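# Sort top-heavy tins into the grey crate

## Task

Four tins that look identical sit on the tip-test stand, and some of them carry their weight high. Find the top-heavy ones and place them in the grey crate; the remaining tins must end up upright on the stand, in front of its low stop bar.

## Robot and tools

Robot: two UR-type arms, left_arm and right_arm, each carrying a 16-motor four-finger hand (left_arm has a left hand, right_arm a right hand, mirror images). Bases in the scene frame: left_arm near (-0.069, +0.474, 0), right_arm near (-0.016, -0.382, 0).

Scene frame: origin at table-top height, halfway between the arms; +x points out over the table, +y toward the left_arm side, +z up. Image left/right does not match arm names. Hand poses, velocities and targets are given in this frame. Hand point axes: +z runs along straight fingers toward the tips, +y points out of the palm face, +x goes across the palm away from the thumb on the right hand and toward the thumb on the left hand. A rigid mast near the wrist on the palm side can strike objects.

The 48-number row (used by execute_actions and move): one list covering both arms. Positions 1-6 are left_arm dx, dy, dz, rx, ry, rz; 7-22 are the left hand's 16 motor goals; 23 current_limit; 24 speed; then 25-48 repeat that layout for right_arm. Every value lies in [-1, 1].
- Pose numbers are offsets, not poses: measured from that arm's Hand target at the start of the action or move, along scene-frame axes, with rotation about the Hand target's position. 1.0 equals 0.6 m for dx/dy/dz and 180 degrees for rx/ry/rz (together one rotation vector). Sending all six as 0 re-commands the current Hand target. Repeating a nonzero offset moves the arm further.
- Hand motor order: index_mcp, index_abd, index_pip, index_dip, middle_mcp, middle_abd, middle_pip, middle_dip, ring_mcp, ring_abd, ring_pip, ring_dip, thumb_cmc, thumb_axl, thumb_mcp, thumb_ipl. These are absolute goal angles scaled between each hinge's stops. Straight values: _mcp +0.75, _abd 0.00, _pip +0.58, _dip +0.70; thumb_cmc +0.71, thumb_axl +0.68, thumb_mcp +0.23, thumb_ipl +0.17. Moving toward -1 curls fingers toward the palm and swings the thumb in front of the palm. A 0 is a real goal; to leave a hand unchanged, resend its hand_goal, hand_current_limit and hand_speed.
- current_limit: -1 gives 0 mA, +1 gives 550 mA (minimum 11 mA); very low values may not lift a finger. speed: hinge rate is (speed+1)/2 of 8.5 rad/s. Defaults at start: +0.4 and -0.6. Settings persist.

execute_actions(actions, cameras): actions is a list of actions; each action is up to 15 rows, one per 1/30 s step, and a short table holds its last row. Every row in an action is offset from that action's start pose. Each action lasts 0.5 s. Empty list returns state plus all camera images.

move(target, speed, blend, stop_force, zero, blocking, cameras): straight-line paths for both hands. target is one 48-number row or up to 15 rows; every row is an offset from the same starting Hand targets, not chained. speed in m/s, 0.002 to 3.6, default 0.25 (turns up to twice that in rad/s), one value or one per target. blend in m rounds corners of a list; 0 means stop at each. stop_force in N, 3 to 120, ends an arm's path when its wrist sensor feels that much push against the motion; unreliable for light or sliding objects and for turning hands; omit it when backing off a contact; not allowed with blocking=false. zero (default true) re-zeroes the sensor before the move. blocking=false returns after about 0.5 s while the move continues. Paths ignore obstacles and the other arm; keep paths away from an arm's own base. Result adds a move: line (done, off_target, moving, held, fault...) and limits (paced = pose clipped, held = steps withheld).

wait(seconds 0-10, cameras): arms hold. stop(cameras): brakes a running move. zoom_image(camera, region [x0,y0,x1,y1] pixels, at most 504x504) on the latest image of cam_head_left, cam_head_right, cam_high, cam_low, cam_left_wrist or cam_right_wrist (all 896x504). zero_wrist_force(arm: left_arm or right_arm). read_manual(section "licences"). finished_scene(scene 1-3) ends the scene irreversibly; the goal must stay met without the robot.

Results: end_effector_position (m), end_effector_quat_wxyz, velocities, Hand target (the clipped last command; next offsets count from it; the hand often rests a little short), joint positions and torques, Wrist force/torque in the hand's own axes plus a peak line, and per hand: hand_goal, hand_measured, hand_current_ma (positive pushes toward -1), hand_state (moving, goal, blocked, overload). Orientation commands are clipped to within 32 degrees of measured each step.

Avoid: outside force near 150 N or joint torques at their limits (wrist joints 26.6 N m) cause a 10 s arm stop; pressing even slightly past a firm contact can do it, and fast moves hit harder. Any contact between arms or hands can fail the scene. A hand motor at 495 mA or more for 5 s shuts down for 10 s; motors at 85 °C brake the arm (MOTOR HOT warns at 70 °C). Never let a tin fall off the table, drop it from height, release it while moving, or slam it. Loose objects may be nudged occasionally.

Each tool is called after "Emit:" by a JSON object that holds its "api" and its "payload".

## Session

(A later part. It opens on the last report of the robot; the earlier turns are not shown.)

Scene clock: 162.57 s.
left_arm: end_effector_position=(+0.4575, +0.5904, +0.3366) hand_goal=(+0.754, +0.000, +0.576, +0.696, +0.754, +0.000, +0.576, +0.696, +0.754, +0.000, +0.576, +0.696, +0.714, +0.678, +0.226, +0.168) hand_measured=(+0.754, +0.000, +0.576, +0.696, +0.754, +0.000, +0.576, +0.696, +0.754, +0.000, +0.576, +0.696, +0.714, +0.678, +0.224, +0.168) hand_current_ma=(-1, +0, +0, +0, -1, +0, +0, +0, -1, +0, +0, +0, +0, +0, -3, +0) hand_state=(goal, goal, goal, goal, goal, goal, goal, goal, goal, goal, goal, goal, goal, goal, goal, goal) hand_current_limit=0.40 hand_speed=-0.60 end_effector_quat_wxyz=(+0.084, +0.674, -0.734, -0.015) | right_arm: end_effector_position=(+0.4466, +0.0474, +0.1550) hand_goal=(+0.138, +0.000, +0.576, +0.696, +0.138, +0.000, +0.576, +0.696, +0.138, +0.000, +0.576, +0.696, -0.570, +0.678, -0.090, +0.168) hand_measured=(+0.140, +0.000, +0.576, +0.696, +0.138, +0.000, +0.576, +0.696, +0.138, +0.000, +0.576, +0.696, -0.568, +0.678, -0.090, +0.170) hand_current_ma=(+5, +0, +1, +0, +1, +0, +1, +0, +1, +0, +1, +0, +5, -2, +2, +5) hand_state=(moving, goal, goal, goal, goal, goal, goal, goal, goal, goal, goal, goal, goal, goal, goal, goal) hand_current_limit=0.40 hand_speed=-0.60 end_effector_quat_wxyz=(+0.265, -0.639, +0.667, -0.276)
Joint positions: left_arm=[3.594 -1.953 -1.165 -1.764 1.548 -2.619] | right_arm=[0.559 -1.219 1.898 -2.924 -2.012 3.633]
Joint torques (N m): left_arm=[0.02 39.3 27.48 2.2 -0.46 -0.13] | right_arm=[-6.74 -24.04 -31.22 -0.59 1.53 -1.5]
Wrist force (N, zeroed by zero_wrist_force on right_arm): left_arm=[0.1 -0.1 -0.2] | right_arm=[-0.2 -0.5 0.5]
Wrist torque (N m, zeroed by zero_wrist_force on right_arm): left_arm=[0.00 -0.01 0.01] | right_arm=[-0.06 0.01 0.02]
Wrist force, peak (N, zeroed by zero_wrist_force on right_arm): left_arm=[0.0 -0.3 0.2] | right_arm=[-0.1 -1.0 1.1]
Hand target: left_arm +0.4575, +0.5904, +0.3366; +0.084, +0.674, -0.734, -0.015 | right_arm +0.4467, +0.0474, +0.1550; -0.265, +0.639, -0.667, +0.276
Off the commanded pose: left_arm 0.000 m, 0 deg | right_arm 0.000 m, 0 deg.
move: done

Emit:
{"api": "move", "payload": {"target": [[0,0,0,0,0,0,0.754,0,0.576,0.696,0.754,0,0.576,0.696,0.754,0,0.576,0.696,0.714,0.678,0.226,0.168,0.4,-0.6,-0.085,0.0034,0,0,0,0,0.137,0,0.576,0.696,0.137,0,0.576,0.696,0.137,0,0.576,0.696,-0.571,0.678,-0.09,0.168,0.4,-0.6],[0,0,0,0,0,0,0.754,0,0.576,0.696,0.754,0,0.576,0.696,0.754,0,0.576,0.696,0.714,0.678,0.226,0.168,0.4,-0.6,-0.085,0.0034,0.2,0,0,0,0.137,0,0.576,0.696,0.137,0,0.576,0.696,0.137,0,0.576,0.696,-0.571,0.678,-0.09,0.168,0.4,-0.6],[0,0,0,0,0,0,0.754,0,0.576,0.696,0.754,0,0.576,0.696,0.754,0,0.576,0.696,0.714,0.678,0.226,0.168,0.4,-0.6,-0.0797,0.1851,0.2,0,0,0,0.137,0,0.576,0.696,0.137,0,0.576,0.696,0.137,0,0.576,0.696,-0.571,0.678,-0.09,0.168,0.4,-0.6],[0,0,0,0,0,0,0.754,0,0.576,0.696,0.754,0,0.576,0.696,0.754,0,0.576,0.696,0.714,0.678,0.226,0.168,0.4,-0.6,-0.0797,0.1851,0,0,0,0,0.137,0,0.576,0.696,0.137,0,0.576,0.696,0.137,0,0.576,0.696,-0.571,0.678,-0.09,0.168,0.4,-0.6]], "speed": [0.04, 0.15, 0.15, 0.15], "blend": [0, 0.02, 0, 0]}}

Emit:
{"api": "zero_wrist_force", "payload": {"arm": "right_arm"}}

Emit:
{"api": "move", "payload": {"target": [0,0,0,0,0,0,0.754,0,0.576,0.696,0.754,0,0.576,0.696,0.754,0,0.576,0.696,0.714,0.678,0.226,0.168,0.4,-0.6,0.055,-0.0022,0,0,0,0,0.137,0,0.576,0.696,0.137,0,0.576,0.696,0.137,0,0.576,0.696,-0.571,0.678,-0.09,0.168,0.4,-0.6], "speed": 0.04}}

Emit:
{"api": "move", "payload": {"target": [0,0,0,0,0,0,0.754,0,0.576,0.696,0.754,0,0.576,0.696,0.754,0,0.576,0.696,0.714,0.678,0.226,0.168,0.4,-0.6,0.015,-0.0006,0,0,0,0,0.137,0,0.576,0.696,0.137,0,0.576,0.696,0.137,0,0.576,0.696,-0.571,0.678,-0.09,0.168,0.4,-0.6], "speed": 0.04}}

Emit:
{"api": "move", "payload": {"target": [0,0,0,0,0,0,0.754,0,0.576,0.696,0.754,0,0.576,0.696,0.754,0,0.576,0.696,0.714,0.678,0.226,0.168,0.4,-0.6,0.015,-0.0006,0,0,0,0,0.137,0,0.576,0.696,0.137,0,0.576,0.696,0.137,0,0.576,0.696,-0.571,0.678,-0.09,0.168,0.4,-0.6], "speed": 0.04}}

Emit:
{"api": "move", "payload": {"target": [[0,0,0,0,0,0,0.754,0,0.576,0.696,0.754,0,0.576,0.696,0.754,0,0.576,0.696,0.714,0.678,0.226,0.168,0.4,-0.6,-0.085,0.0034,0,0,0,0,0.137,0,0.576,0.696,0.137,0,0.576,0.696,0.137,0,0.576,0.696,-0.571,0.678,-0.09,0.168,0.4,-0.6],[0,0,0,0,0,0,0.754,0,0.576,0.696,0.754,0,0.576,0.696,0.754,0,0.576,0.696,0.714,0.678,0.226,0.168,0.4,-0.6,-0.085,0.0034,0.25,0,0,0,0.137,0,0.576,0.696,0.137,0,0.576,0.696,0.137,0,0.576,0.696,-0.571,0.678,-0.09,0.168,0.4,-0.6],[0,0,0,0,0,0,0.754,0,0.576,0.696,0.754,0,0.576,0.696,0.754,0,0.576,0.696,0.714,0.678,0.226,0.168,0.4,-0.6,-0.25,0.0034,0.27,-0.0038,-0.0833,0,0.137,0,0.576,0.696,0.137,0,0.576,0.696,0.137,0,0.576,0.696,-0.571,0.678,-0.09,0.168,0.4,-0.6]], "speed": [0.04, 0.15, 0.2], "blend": [0, 0.02, 0], "cameras": ["cam_head_left", "cam_high"]}}

Scene clock: 197.53 s.
left_arm: end_effector_position=(+0.4575, +0.5904, +0.3366) hand_goal=(+0.754, +0.000, +0.576, +0.696, +0.754, +0.000, +0.576, +0.696, +0.754, +0.000, +0.576, +0.696, +0.714, +0.678, +0.226, +0.168) hand_measured=(+0.754, +0.000, +0.576, +0.696, +0.754, +0.000, +0.576, +0.696, +0.754, +0.000, +0.576, +0.696, +0.714, +0.678, +0.224, +0.168) hand_current_ma=(-1, +0, +0, +0, -1, +0, +0, +0, -1, +0, +0, +0, +0, +0, -3, +0) hand_state=(goal, goal, goal, goal, goal, goal, goal, goal, goal, goal, goal, goal, goal, goal, goal, goal) hand_current_limit=0.40 hand_speed=-0.60 end_effector_quat_wxyz=(+0.084, +0.674, -0.734, -0.015) | right_arm: end_effector_position=(+0.3989, +0.1585, +0.1551) hand_goal=(+0.138, +0.000, +0.576, +0.696, +0.138, +0.000, +0.576, +0.696, +0.138, +0.000, +0.576, +0.696, -0.570, +0.678, -0.090, +0.168) hand_measured=(+0.138, +0.000, +0.576, +0.696, +0.138, +0.000, +0.576, +0.696, +0.138, +0.000, +0.576, +0.696, -0.568, +0.678, -0.090, +0.170) hand_current_ma=(+2, +0, +1, +0, +1, +0, +1, +0, +1, +0, +1, +0, +5, -2, +2, +5) hand_state=(goal, goal, goal, goal, goal, goal, goal, goal, goal, goal, goal, goal, goal, goal, goal, goal) hand_current_limit=0.40 hand_speed=-0.60 end_effector_quat_wxyz=(+0.265, -0.639, +0.667, -0.276)
Joint positions: left_arm=[3.594 -1.953 -1.165 -1.764 1.548 -2.619] | right_arm=[0.764 -1.116 1.717 -2.754 -2.133 3.823]
Joint torques (N m): left_arm=[0.3 39.72 26.93 2.12 -0.58 -0.13] | right_arm=[4.69 -29.6 -8.08 -4.27 1.28 -1.63]
Wrist force (N, zeroed by zero_wrist_force on right_arm): left_arm=[0.1 0.0 0.1] | right_arm=[0.0 -0.1 0.3]
Wrist torque (N m, zeroed by zero_wrist_force on right_arm): left_arm=[0.00 -0.02 0.02] | right_arm=[-0.03 -0.01 0.00]
Wrist force, peak (N, zeroed by zero_wrist_force on right_arm): left_arm=[0.3 -0.3 0.0] | right_arm=[-0.1 1.2 0.7]
Hand target: left_arm +0.4575, +0.5904, +0.3366; +0.084, +0.674, -0.734, -0.015 | right_arm +0.3989, +0.1585, +0.1550; -0.265, +0.639, -0.667, +0.276
Off the commanded pose: left_arm 0.000 m, 0 deg | right_arm 0.000 m, 0 deg.
move: done

Wrist force sensor zeroed.

Scene clock: 198.77 s.
left_arm: end_effector_position=(+0.4575, +0.5904, +0.3366) hand_goal=(+0.754, +0.000, +0.576, +0.696, +0.754, +0.000, +0.576, +0.696, +0.754, +0.000, +0.576, +0.696, +0.714, +0.678, +0.226, +0.168) hand_measured=(+0.754, +0.000, +0.576, +0.696, +0.754, +0.000, +0.576, +0.696, +0.754, +0.000, +0.576, +0.696, +0.714, +0.678, +0.224, +0.168) hand_current_ma=(-1, +0, +0, +0, -1, +0, +0, +0, -1, +0, +0, +0, +0, +0, -3, +0) hand_state=(goal, goal, goal, goal, goal, goal, goal, goal, goal, goal, goal, goal, goal, goal, goal, goal) hand_current_limit=0.40 hand_speed=-0.60 end_effector_quat_wxyz=(+0.084, +0.674, -0.734, -0.015) | right_arm: end_effector_position=(+0.4318, +0.1572, +0.1550) hand_goal=(+0.138, +0.000, +0.576, +0.696, +0.138, +0.000, +0.576, +0.696, +0.138, +0.000, +0.576, +0.696, -0.570, +0.678, -0.090, +0.168) hand_measured=(+0.138, +0.000, +0.576, +0.696, +0.138, +0.000, +0.576, +0.696, +0.138, +0.000, +0.576, +0.696, -0.568, +0.678, -0.086, +0.170) hand_current_ma=(+1, +0, +1, +0, +1, +0, +1, +0, +1, +0, +1, +0, +5, -2, +12, +5) hand_state=(goal, goal, goal, goal, goal, goal, goal, goal, goal, goal, goal, goal, goal, goal, goal, goal) hand_current_limit=0.40 hand_speed=-0.60 end_effector_quat_wxyz=(+0.265, -0.639, +0.667, -0.276)
Joint positions: left_arm=[3.594 -1.953 -1.165 -1.764 1.548 -2.619] | right_arm=[0.724 -1.079 1.662 -2.758 -2.11 3.784]
Joint torques (N m): left_arm=[-0.35 39.3 27.23 2.16 -0.63 -0.07] | right_arm=[-7.61 -29.98 -32.12 -2.9 1.33 -1.63]
Wrist force (N, zeroed by zero_wrist_force on right_arm): left_arm=[0.1 0.0 -0.1] | right_arm=[0.0 0.0 -0.8]
Wrist torque (N m, zeroed by zero_wrist_force on right_arm): left_arm=[0.01 -0.02 0.01] | right_arm=[0.00 -0.01 0.03]
Wrist force, peak (N, zeroed by zero_wrist_force on right_arm): left_arm=[0.0 -0.3 0.1] | right_arm=[-0.1 0.5 -1.2]
Hand target: left_arm +0.4575, +0.5904, +0.3366; +0.084, +0.674, -0.734, -0.015 | right_arm +0.4319, +0.1572, +0.1550; -0.265, +0.639, -0.667, +0.276
Off the commanded pose: left_arm 0.000 m, 0 deg | right_arm 0.000 m, 0 deg.
move: done

Scene clock: 199.57 s.
left_arm: end_effector_position=(+0.4575, +0.5904, +0.3366) hand_goal=(+0.754, +0.000, +0.576, +0.696, +0.754, +0.000, +0.576, +0.696, +0.754, +0.000, +0.576, +0.696, +0.714, +0.678, +0.226, +0.168) hand_measured=(+0.754, +0.000, +0.576, +0.696, +0.754, +0.000, +0.576, +0.696, +0.754, +0.000, +0.576, +0.696, +0.714, +0.678, +0.224, +0.168) hand_current_ma=(-1, +0, +0, +0, -1, +0, +0, +0, -1, +0, +0, +0, +0, +0, -3, +0) hand_state=(goal, goal, goal, goal, goal, goal, goal, goal, goal, goal, goal, goal, goal, goal, goal, goal) hand_current_limit=0.40 hand_speed=-0.60 end_effector_quat_wxyz=(+0.084, +0.674, -0.734, -0.015) | right_arm: end_effector_position=(+0.4408, +0.1568, +0.1550) hand_goal=(+0.138, +0.000, +0.576, +0.696, +0.138, +0.000, +0.576, +0.696, +0.138, +0.000, +0.576, +0.696, -0.570, +0.678, -0.090, +0.168) hand_measured=(+0.138, +0.000, +0.576, +0.696, +0.138, +0.000, +0.576, +0.696, +0.138, +0.000, +0.576, +0.696, -0.568, +0.678, -0.086, +0.170) hand_current_ma=(+1, +0, +1, +0, +1, +0, +1, +0, +1, +0, +1, +0, +5, -2, +12, +5) hand_state=(goal, goal, goal, goal, goal, goal, goal, goal, goal, goal, goal, goal, goal, goal, goal, goal) hand_current_limit=0.40 hand_speed=-0.60 end_effector_quat_wxyz=(+0.265, -0.639, +0.667, -0.276)
Joint positions: left_arm=[3.594 -1.953 -1.165 -1.764 1.548 -2.619] | right_arm=[0.713 -1.068 1.646 -2.757 -2.104 3.774]
Joint torques (N m): left_arm=[-0.17 39.65 27.06 2.06 -0.74 -0.12] | right_arm=[-6.55 -30.63 -30.88 -0.66 1.48 -1.44]
Wrist force (N, zeroed by zero_wrist_force on right_arm): left_arm=[0.2 -0.2 0.0] | right_arm=[-0.2 0.0 -0.6]
Wrist torque (N m, zeroed by zero_wrist_force on right_arm): left_arm=[-0.03 -0.03 0.03] | right_arm=[0.00 0.02 0.01]
Wrist force, peak (N, zeroed by zero_wrist_force on right_arm): left_arm=[0.0 -0.3 -0.1] | right_arm=[-0.1 -0.1 -1.0]
Hand target: left_arm +0.4575, +0.5904, +0.3366; +0.084, +0.674, -0.734, -0.015 | right_arm +0.4409, +0.1568, +0.1550; -0.265, +0.639, -0.667, +0.276
Off the commanded pose: left_arm 0.000 m, 0 deg | right_arm 0.000 m, 0 deg.
move: done

Scene clock: 200.37 s.
left_arm: end_effector_position=(+0.4575, +0.5904, +0.3366) hand_goal=(+0.754, +0.000, +0.576, +0.696, +0.754, +0.000, +0.576, +0.696, +0.754, +0.000, +0.576, +0.696, +0.714, +0.678, +0.226, +0.168) hand_measured=(+0.754, +0.000, +0.576, +0.696, +0.754, +0.000, +0.576, +0.696, +0.754, +0.000, +0.576, +0.696, +0.714, +0.678, +0.224, +0.168) hand_current_ma=(-1, +0, +0, +0, -1, +0, +0, +0, -1, +0, +0, +0, +0, +0, -3, +0) hand_state=(goal, goal, goal, goal, goal, goal, goal, goal, goal, goal, goal, goal, goal, goal, goal, goal) hand_current_limit=0.40 hand_speed=-0.60 end_effector_quat_wxyz=(+0.084, +0.674, -0.734, -0.015) | right_arm: end_effector_position=(+0.4498, +0.1564, +0.1550) hand_goal=(+0.138, +0.000, +0.576, +0.696, +0.138, +0.000, +0.576, +0.696, +0.138, +0.000, +0.576, +0.696, -0.570, +0.678, -0.090, +0.168) hand_measured=(+0.138, +0.000, +0.576, +0.696, +0.138, +0.000, +0.576, +0.696, +0.138, +0.000, +0.576, +0.696, -0.568, +0.678, -0.086, +0.170) hand_current_ma=(+1, +0, +1, +0, +1, +0, +1, +0, +1, +0, +1, +0, +5, -2, +12, +5) hand_state=(goal, goal, goal, goal, goal, goal, goal, goal, goal, goal, goal, goal, goal, goal, goal, goal) hand_current_limit=0.40 hand_speed=-0.60 end_effector_quat_wxyz=(+0.265, -0.639, +0.667, -0.276)
Joint positions: left_arm=[3.594 -1.953 -1.165 -1.764 1.548 -2.619] | right_arm=[0.703 -1.057 1.63 -2.757 -2.098 3.764]
Joint torques (N m): left_arm=[-0.05 39.19 26.82 2.11 -0.71 -0.07] | right_arm=[-8.15 -30.75 -31.32 -0.64 1.42 -1.58]
Wrist force (N, zeroed by zero_wrist_force on right_arm): left_arm=[0.0 0.0 0.0] | right_arm=[-0.2 0.3 -0.5]
Wrist torque (N m, zeroed by zero_wrist_force on right_arm): left_arm=[0.01 -0.01 0.01] | right_arm=[0.04 0.03 0.03]
Wrist force, peak (N, zeroed by zero_wrist_force on right_arm): left_arm=[0.0 -0.3 0.0] | right_arm=[-0.1 0.3 -0.8]
Hand target: left_arm +0.4575, +0.5904, +0.3366; +0.084, +0.674, -0.734, -0.015 | right_arm +0.4499, +0.1564, +0.1550; -0.265, +0.639, -0.667, +0.276
Off the commanded pose: left_arm 0.000 m, 0 deg | right_arm 0.000 m, 0 deg.
move: done

Scene clock: 204.23 s.
left_arm: end_effector_position=(+0.4575, +0.5904, +0.3366) hand_goal=(+0.754, +0.000, +0.576, +0.696, +0.754, +0.000, +0.576, +0.696, +0.754, +0.000, +0.576, +0.696, +0.714, +0.678, +0.226, +0.168) hand_measured=(+0.754, +0.000, +0.576, +0.696, +0.754, +0.000, +0.576, +0.696, +0.754, +0.000, +0.576, +0.696, +0.714, +0.678, +0.224, +0.168) hand_current_ma=(-1, +0, +0, +0, -1, +0, +0, +0, -1, +0, +0, +0, +0, +0, -3, +0) hand_state=(goal, goal, goal, goal, goal, goal, goal, goal, goal, goal, goal, goal, goal, goal, goal, goal) hand_current_limit=0.40 hand_speed=-0.60 end_effector_quat_wxyz=(+0.084, +0.674, -0.734, -0.015) | right_arm: end_effector_position=(+0.2999, +0.1585, +0.3170) hand_goal=(+0.138, +0.000, +0.576, +0.696, +0.138, +0.000, +0.576, +0.696, +0.138, +0.000, +0.576, +0.696, -0.570, +0.678, -0.090, +0.168) hand_measured=(+0.136, +0.000, +0.576, +0.696, +0.136, +0.000, +0.576, +0.696, +0.136, +0.000, +0.576, +0.696, -0.568, +0.678, -0.090, +0.170) hand_current_ma=(-3, +0, +1, +0, -3, +0, +1, +0, -4, +0, +1, +0, +5, -2, +2, +5) hand_state=(goal, goal, goal, goal, goal, goal, goal, goal, goal, goal, goal, goal, goal, goal, goal, goal) hand_current_limit=0.40 hand_speed=-0.60 end_effector_quat_wxyz=(+0.346, -0.599, +0.625, -0.361)
Joint positions: left_arm=[3.594 -1.953 -1.165 -1.764 1.548 -2.619] | right_arm=[0.984 -1.364 1.72 -2.618 -2.436 3.885]
Joint torques (N m): left_arm=[-0.31 39.57 26.53 2.13 -0.67 -0.02] | right_arm=[6.59 -37.24 -10.8 -4.15 -2.81 1.72]
Wrist force (N, zeroed by zero_wrist_force on right_arm): left_arm=[-0.1 -0.2 -0.2] | right_arm=[-0.1 0.4 0.0]
Wrist torque (N m, zeroed by zero_wrist_force on right_arm): left_arm=[-0.01 0.01 0.00] | right_arm=[-0.06 -0.04 -0.09]
Wrist force, peak (N, zeroed by zero_wrist_force on right_arm): left_arm=[0.0 -0.2 -0.3] | right_arm=[0.0 -1.4 0.0]
Hand target: left_arm +0.4575, +0.5904, +0.3366; +0.084, +0.674, -0.734, -0.015 | right_arm +0.2999, +0.1585, +0.3170; -0.346, +0.599, -0.625, +0.361
Off the commanded pose: left_arm 0.000 m, 0 deg | right_arm 0.000 m, 0 deg.
move: done
Images, in order (width x height): cam_head_left 896x504, cam_high 896x504.

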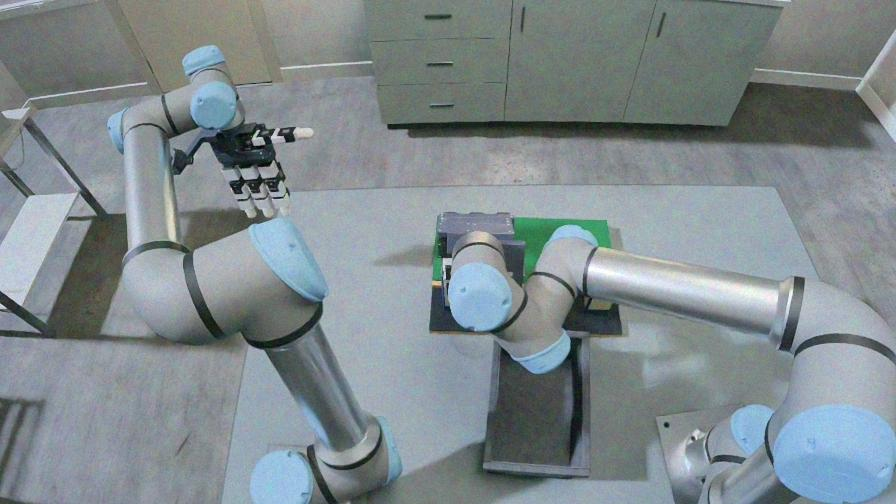

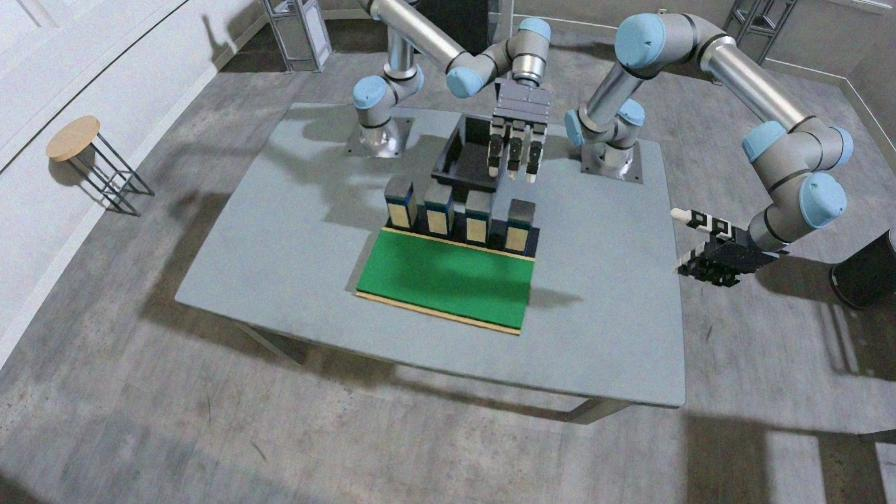

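Emit:
{"api": "zoom_image", "payload": {"camera": "cam_high", "region": [360, 100, 580, 260]}}

Emit:
{"api": "zoom_image", "payload": {"camera": "cam_head_left", "region": [420, 200, 680, 504]}}

Scaled by 2.291 from the camera's 896x504 image, which has a finer 1280x720 frame.

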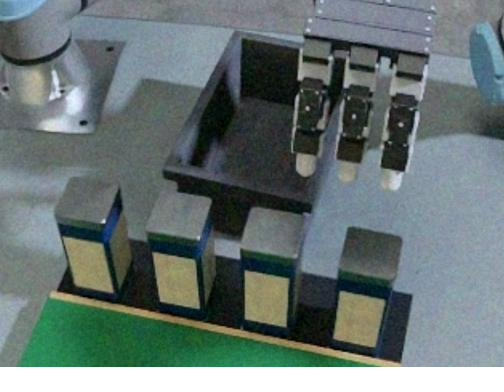

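Scaled by 1.658 from the camera's 896x504 image, which has a finer 1280x720 frame.

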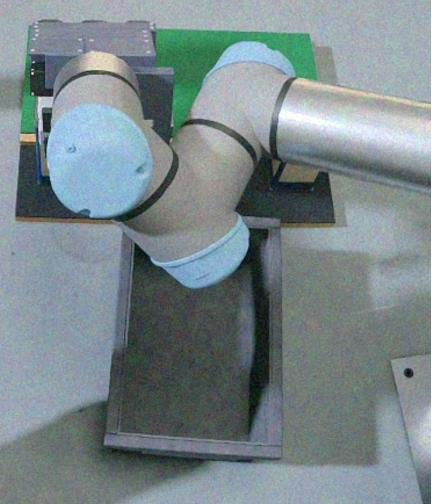

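Emit:
{"api": "move", "payload": {"target": [[0,0,0,0,0,0,0.754,0,0.576,0.696,0.754,0,0.576,0.696,0.754,0,0.576,0.696,0.714,0.678,0.226,0.168,0.4,-0.6,0.1697,-0.1817,0,0,0,0,0.096,0,0.576,0.696,0.096,0,0.576,0.696,0.754,0,0.576,0.696,-0.571,0.678,0.067,0.168,0.4,-0.4],[0,0,0,0,0,0,0.754,0,0.576,0.696,0.754,0,0.576,0.696,0.754,0,0.576,0.696,0.714,0.678,0.226,0.168,0.4,-0.6,0.1697,-0.1817,-0.3033,0,0,0,0.096,0,0.576,0.696,0.096,0,0.576,0.696,0.754,0,0.576,0.696,-0.571,0.678,0.067,0.168,0.4,-0.4]], "speed": [0.2, 0.14], "blend": [0, 0]}}

Emit:
{"api": "move", "payload": {"target": [0,0,0,0,0,0,0.754,0,0.576,0.696,0.754,0,0.576,0.696,0.754,0,0.576,0.696,0.714,0.678,0.226,0.168,0.4,-0.6,0,0,0,0,0,0,-0.15,0,0.576,0.696,-0.15,0,0.576,0.696,0.754,0,0.576,0.696,-0.571,0.678,-0.2,0.168,0.35,-0.85], "cameras": ["cam_high"]}}

Scene clock: 256.80 s.
left_arm: end_effector_position=(+0.4575, +0.5904, +0.3366) hand_goal=(+0.754, +0.000, +0.576, +0.696, +0.754, +0.000, +0.576, +0.696, +0.754, +0.000, +0.576, +0.696, +0.714, +0.678, +0.226, +0.168) hand_measured=(+0.754, +0.000, +0.576, +0.696, +0.754, +0.000, +0.576, +0.696, +0.754, +0.000, +0.576, +0.696, +0.714, +0.678, +0.224, +0.168) hand_current_ma=(-1, +0, +0, +0, -1, +0, +0, +0, -1, +0, +0, +0, +0, +0, -3, +0) hand_state=(goal, goal, goal, goal, goal, goal, goal, goal, goal, goal, goal, goal, goal, goal, goal, goal) hand_current_limit=0.40 hand_speed=-0.60 end_effector_quat_wxyz=(+0.084, +0.674, -0.734, -0.015) | right_arm: end_effector_position=(+0.4017, +0.0494, +0.1351) hand_goal=(+0.096, +0.000, +0.576, +0.696, +0.096, +0.000, +0.576, +0.696, +0.754, +0.000, +0.576, +0.696, -0.570, +0.678, +0.068, +0.168) hand_measured=(+0.094, +0.000, +0.576, +0.696, +0.094, +0.000, +0.576, +0.696, +0.736, +0.000, +0.576, +0.696, -0.568, +0.678, +0.064, +0.170) hand_current_ma=(-3, +0, +1, +0, -3, +0, +1, +0, -65, +0, +1, +0, +4, -2, -12, +5) hand_state=(goal, goal, goal, goal, goal, goal, goal, goal, goal, goal, goal, goal, goal, goal, goal, goal) hand_current_limit=0.40 hand_speed=-0.40 end_effector_quat_wxyz=(+0.346, -0.599, +0.625, -0.361)
Joint positions: left_arm=[3.594 -1.953 -1.165 -1.764 1.548 -2.619] | right_arm=[0.689 -1.169 2.071 -3.363 -2.225 3.599]
Joint torques (N m): left_arm=[-0.3 38.58 26.83 2.26 -0.76 -0.02] | right_arm=[3.06 -23.07 -4.06 -4.32 1.12 -1.59]
Wrist force (N, zeroed by zero_wrist_force on right_arm): left_arm=[0.2 -0.1 0.1] | right_arm=[-0.1 0.4 -0.1]
Wrist torque (N m, zeroed by zero_wrist_force on right_arm): left_arm=[-0.02 -0.03 0.02] | right_arm=[-0.05 0.00 0.02]
Wrist force, peak (N, zeroed by zero_wrist_force on right_arm): left_arm=[0.1 0.0 -0.4] | right_arm=[-1.0 1.2 -0.9]
Hand target: left_arm +0.4575, +0.5904, +0.3366; +0.084, +0.674, -0.734, -0.015 | right_arm +0.4017, +0.0495, +0.1350; -0.346, +0.599, -0.625, +0.361
Off the commanded pose: left_arm 0.000 m, 0 deg | right_arm 0.000 m, 0 deg.
move: done

Scene clock: 257.50 s.
left_arm: end_effector_position=(+0.4575, +0.5904, +0.3366) hand_goal=(+0.754, +0.000, +0.576, +0.696, +0.754, +0.000, +0.576, +0.696, +0.754, +0.000, +0.576, +0.696, +0.714, +0.678, +0.226, +0.168) hand_measured=(+0.754, +0.000, +0.576, +0.696, +0.754, +0.000, +0.576, +0.696, +0.754, +0.000, +0.576, +0.696, +0.714, +0.678, +0.224, +0.168) hand_current_ma=(-1, +0, +0, +0, -1, +0, +0, +0, -1, +0, +0, +0, +0, +0, -3, +0) hand_state=(goal, goal, goal, goal, goal, goal, goal, goal, goal, goal, goal, goal, goal, goal, goal, goal) hand_current_limit=0.40 hand_speed=-0.60 end_effector_quat_wxyz=(+0.084, +0.674, -0.734, -0.015) | right_arm: end_effector_position=(+0.4017, +0.0495, +0.1350) hand_goal=(-0.150, +0.000, +0.576, +0.696, -0.150, +0.000, +0.576, +0.696, +0.754, +0.000, +0.576, +0.696, -0.570, +0.678, -0.200, +0.168) hand_measured=(-0.078, +0.000, +0.590, +0.700, -0.084, +0.000, +0.584, +0.698, +0.736, +0.000, +0.576, +0.696, -0.566, +0.678, -0.074, +0.162) hand_current_ma=(+309, -1, +40, +10, +282, -1, +20, +3, -65, +0, +1, +0, +12, -1, +371, -25) hand_state=(blocked, goal, goal, goal, blocked, goal, goal, goal, goal, goal, goal, goal, goal, goal, blocked, goal) hand_current_limit=0.35 hand_speed=-0.85 end_effector_quat_wxyz=(+0.346, -0.599, +0.625, -0.361)
Joint positions: left_arm=[3.594 -1.953 -1.165 -1.764 1.548 -2.619] | right_arm=[0.689 -1.169 2.071 -3.364 -2.225 3.598]
Joint torques (N m): left_arm=[-0.38 39.14 26.3 2.2 -0.75 0.01] | right_arm=[3.15 -23.12 -4.67 -3.85 0.92 -1.36]
Wrist force (N, zeroed by zero_wrist_force on right_arm): left_arm=[0.2 -0.1 -0.2] | right_arm=[0.1 0.5 0.8]
Wrist torque (N m, zeroed by zero_wrist_force on right_arm): left_arm=[0.00 -0.03 0.02] | right_arm=[0.11 -0.01 0.03]
Wrist force, peak (N, zeroed by zero_wrist_force on right_arm): left_arm=[0.0 -0.3 -0.1] | right_arm=[-0.2 0.9 0.8]
Hand target: left_arm +0.4575, +0.5904, +0.3366; +0.084, +0.674, -0.734, -0.015 | right_arm +0.4017, +0.0495, +0.1350; -0.346, +0.599, -0.625, +0.361
Off the commanded pose: left_arm 0.000 m, 0 deg | right_arm 0.000 m, 0 deg.
move: done
Images, in order (width x height): cam_high 896x504.

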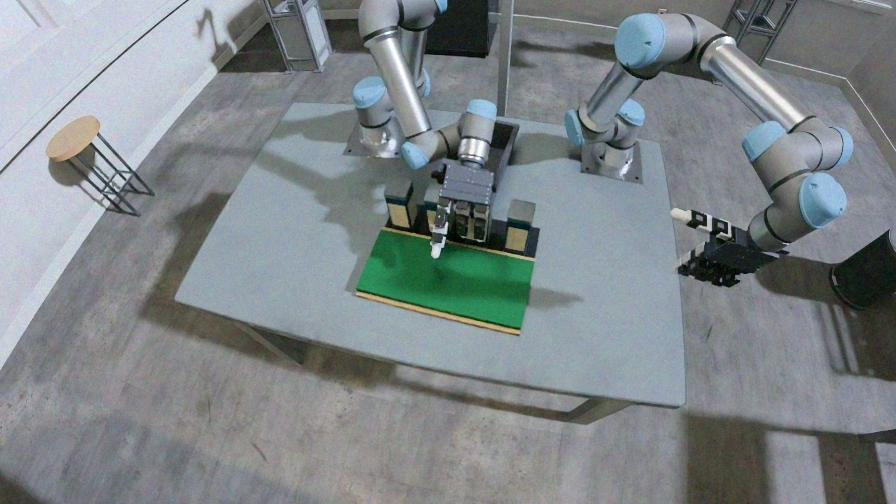

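Emit:
{"api": "move", "payload": {"target": [[0,0,0,0,0,0,0.754,0,0.576,0.696,0.754,0,0.576,0.696,0.754,0,0.576,0.696,0.714,0.678,0.226,0.168,0.4,-0.6,0,0,0.3083,0,0,0,-0.15,0,0.576,0.696,-0.15,0,0.576,0.696,0.754,0,0.576,0.696,-0.571,0.678,-0.2,0.168,0.35,-0.85],[0,0,0,0,0,0,0.754,0,0.576,0.696,0.754,0,0.576,0.696,0.754,0,0.576,0.696,0.714,0.678,0.226,0.168,0.4,-0.6,-0.3778,-0.0942,0.3083,0,0,0,-0.15,0,0.576,0.696,-0.15,0,0.576,0.696,0.754,0,0.576,0.696,-0.571,0.678,-0.2,0.168,0.35,-0.85],[0,0,0,0,0,0,0.754,0,0.576,0.696,0.754,0,0.576,0.696,0.754,0,0.576,0.696,0.714,0.678,0.226,0.168,0.4,-0.6,-0.3778,-0.0942,-0.0083,0,0,0,-0.15,0,0.576,0.696,-0.15,0,0.576,0.696,0.754,0,0.576,0.696,-0.571,0.678,-0.2,0.168,0.35,-0.85]], "speed": [0.14, 0.2, 0.12], "blend": [0.02, 0, 0], "cameras": ["cam_head_left"]}}

Emit:
{"api": "move", "payload": {"target": [0,0,0,0,0,0,0.754,0,0.576,0.696,0.754,0,0.576,0.696,0.754,0,0.576,0.696,0.714,0.678,0.226,0.168,0.4,-0.6,0,0,-0.035,0,0,0,-0.15,0,0.576,0.696,-0.15,0,0.576,0.696,0.754,0,0.576,0.696,-0.571,0.678,-0.2,0.168,0.35,-0.85], "speed": 0.015, "stop_force": 4, "cameras": ["cam_head_left", "cam_low"]}}

Scene clock: 276.67 s.
left_arm: end_effector_position=(+0.4575, +0.5904, +0.3366) hand_goal=(+0.754, +0.000, +0.576, +0.696, +0.754, +0.000, +0.576, +0.696, +0.754, +0.000, +0.576, +0.696, +0.714, +0.678, +0.226, +0.168) hand_measured=(+0.754, +0.000, +0.576, +0.696, +0.754, +0.000, +0.576, +0.696, +0.754, +0.000, +0.576, +0.696, +0.714, +0.678, +0.224, +0.168) hand_current_ma=(-1, +0, +0, +0, -1, +0, +0, +0, -1, +0, +0, +0, +0, +0, -3, +0) hand_state=(goal, goal, goal, goal, goal, goal, goal, goal, goal, goal, goal, goal, goal, goal, goal, goal) hand_current_limit=0.40 hand_speed=-0.60 end_effector_quat_wxyz=(+0.084, +0.674, -0.734, -0.015) | right_arm: end_effector_position=(+0.1750, -0.0071, +0.1301) hand_goal=(-0.150, +0.000, +0.576, +0.696, -0.150, +0.000, +0.576, +0.696, +0.754, +0.000, +0.576, +0.696, -0.570, +0.678, -0.200, +0.168) hand_measured=(-0.084, +0.000, +0.586, +0.700, -0.092, +0.000, +0.580, +0.698, +0.736, +0.000, +0.576, +0.696, -0.566, +0.678, -0.074, +0.158) hand_current_ma=(+277, -1, +31, +10, +246, -1, +12, +3, -63, +0, +0, +0, +12, -1, +371, -38) hand_state=(blocked, goal, goal, goal, blocked, goal, goal, goal, goal, goal, goal, goal, goal, goal, blocked, goal) hand_current_limit=0.35 hand_speed=-0.85 end_effector_quat_wxyz=(+0.346, -0.599, +0.625, -0.361)
Joint positions: left_arm=[3.594 -1.953 -1.165 -1.764 1.548 -2.619] | right_arm=[1.051 -1.485 2.466 -3.178 -2.478 3.969]
Joint torques (N m): left_arm=[0.09 38.98 27 2.16 -0.95 -0.11] | right_arm=[-6.06 -9.93 -4.33 -4.39 0.7 -1.5]
Wrist force (N, zeroed by zero_wrist_force on right_arm): left_arm=[0.1 -0.2 0.0] | right_arm=[0.0 4.0 1.2]
Wrist torque (N m, zeroed by zero_wrist_force on right_arm): left_arm=[-0.02 -0.02 0.01] | right_arm=[0.13 0.00 0.02]
Wrist force, peak (N, zeroed by zero_wrist_force on right_arm): left_arm=[0.2 -0.3 -0.2] | right_arm=[-0.1 5.4 2.1]
Hand target: left_arm +0.4575, +0.5904, +0.3366; +0.084, +0.674, -0.734, -0.015 | right_arm +0.1750, -0.0071, +0.1300; -0.346, +0.599, -0.625, +0.361
Off the commanded pose: left_arm 0.000 m, 0 deg | right_arm 0.000 m, 0 deg.
move: done
Images, in order (width x height): cam_head_left 896x504.

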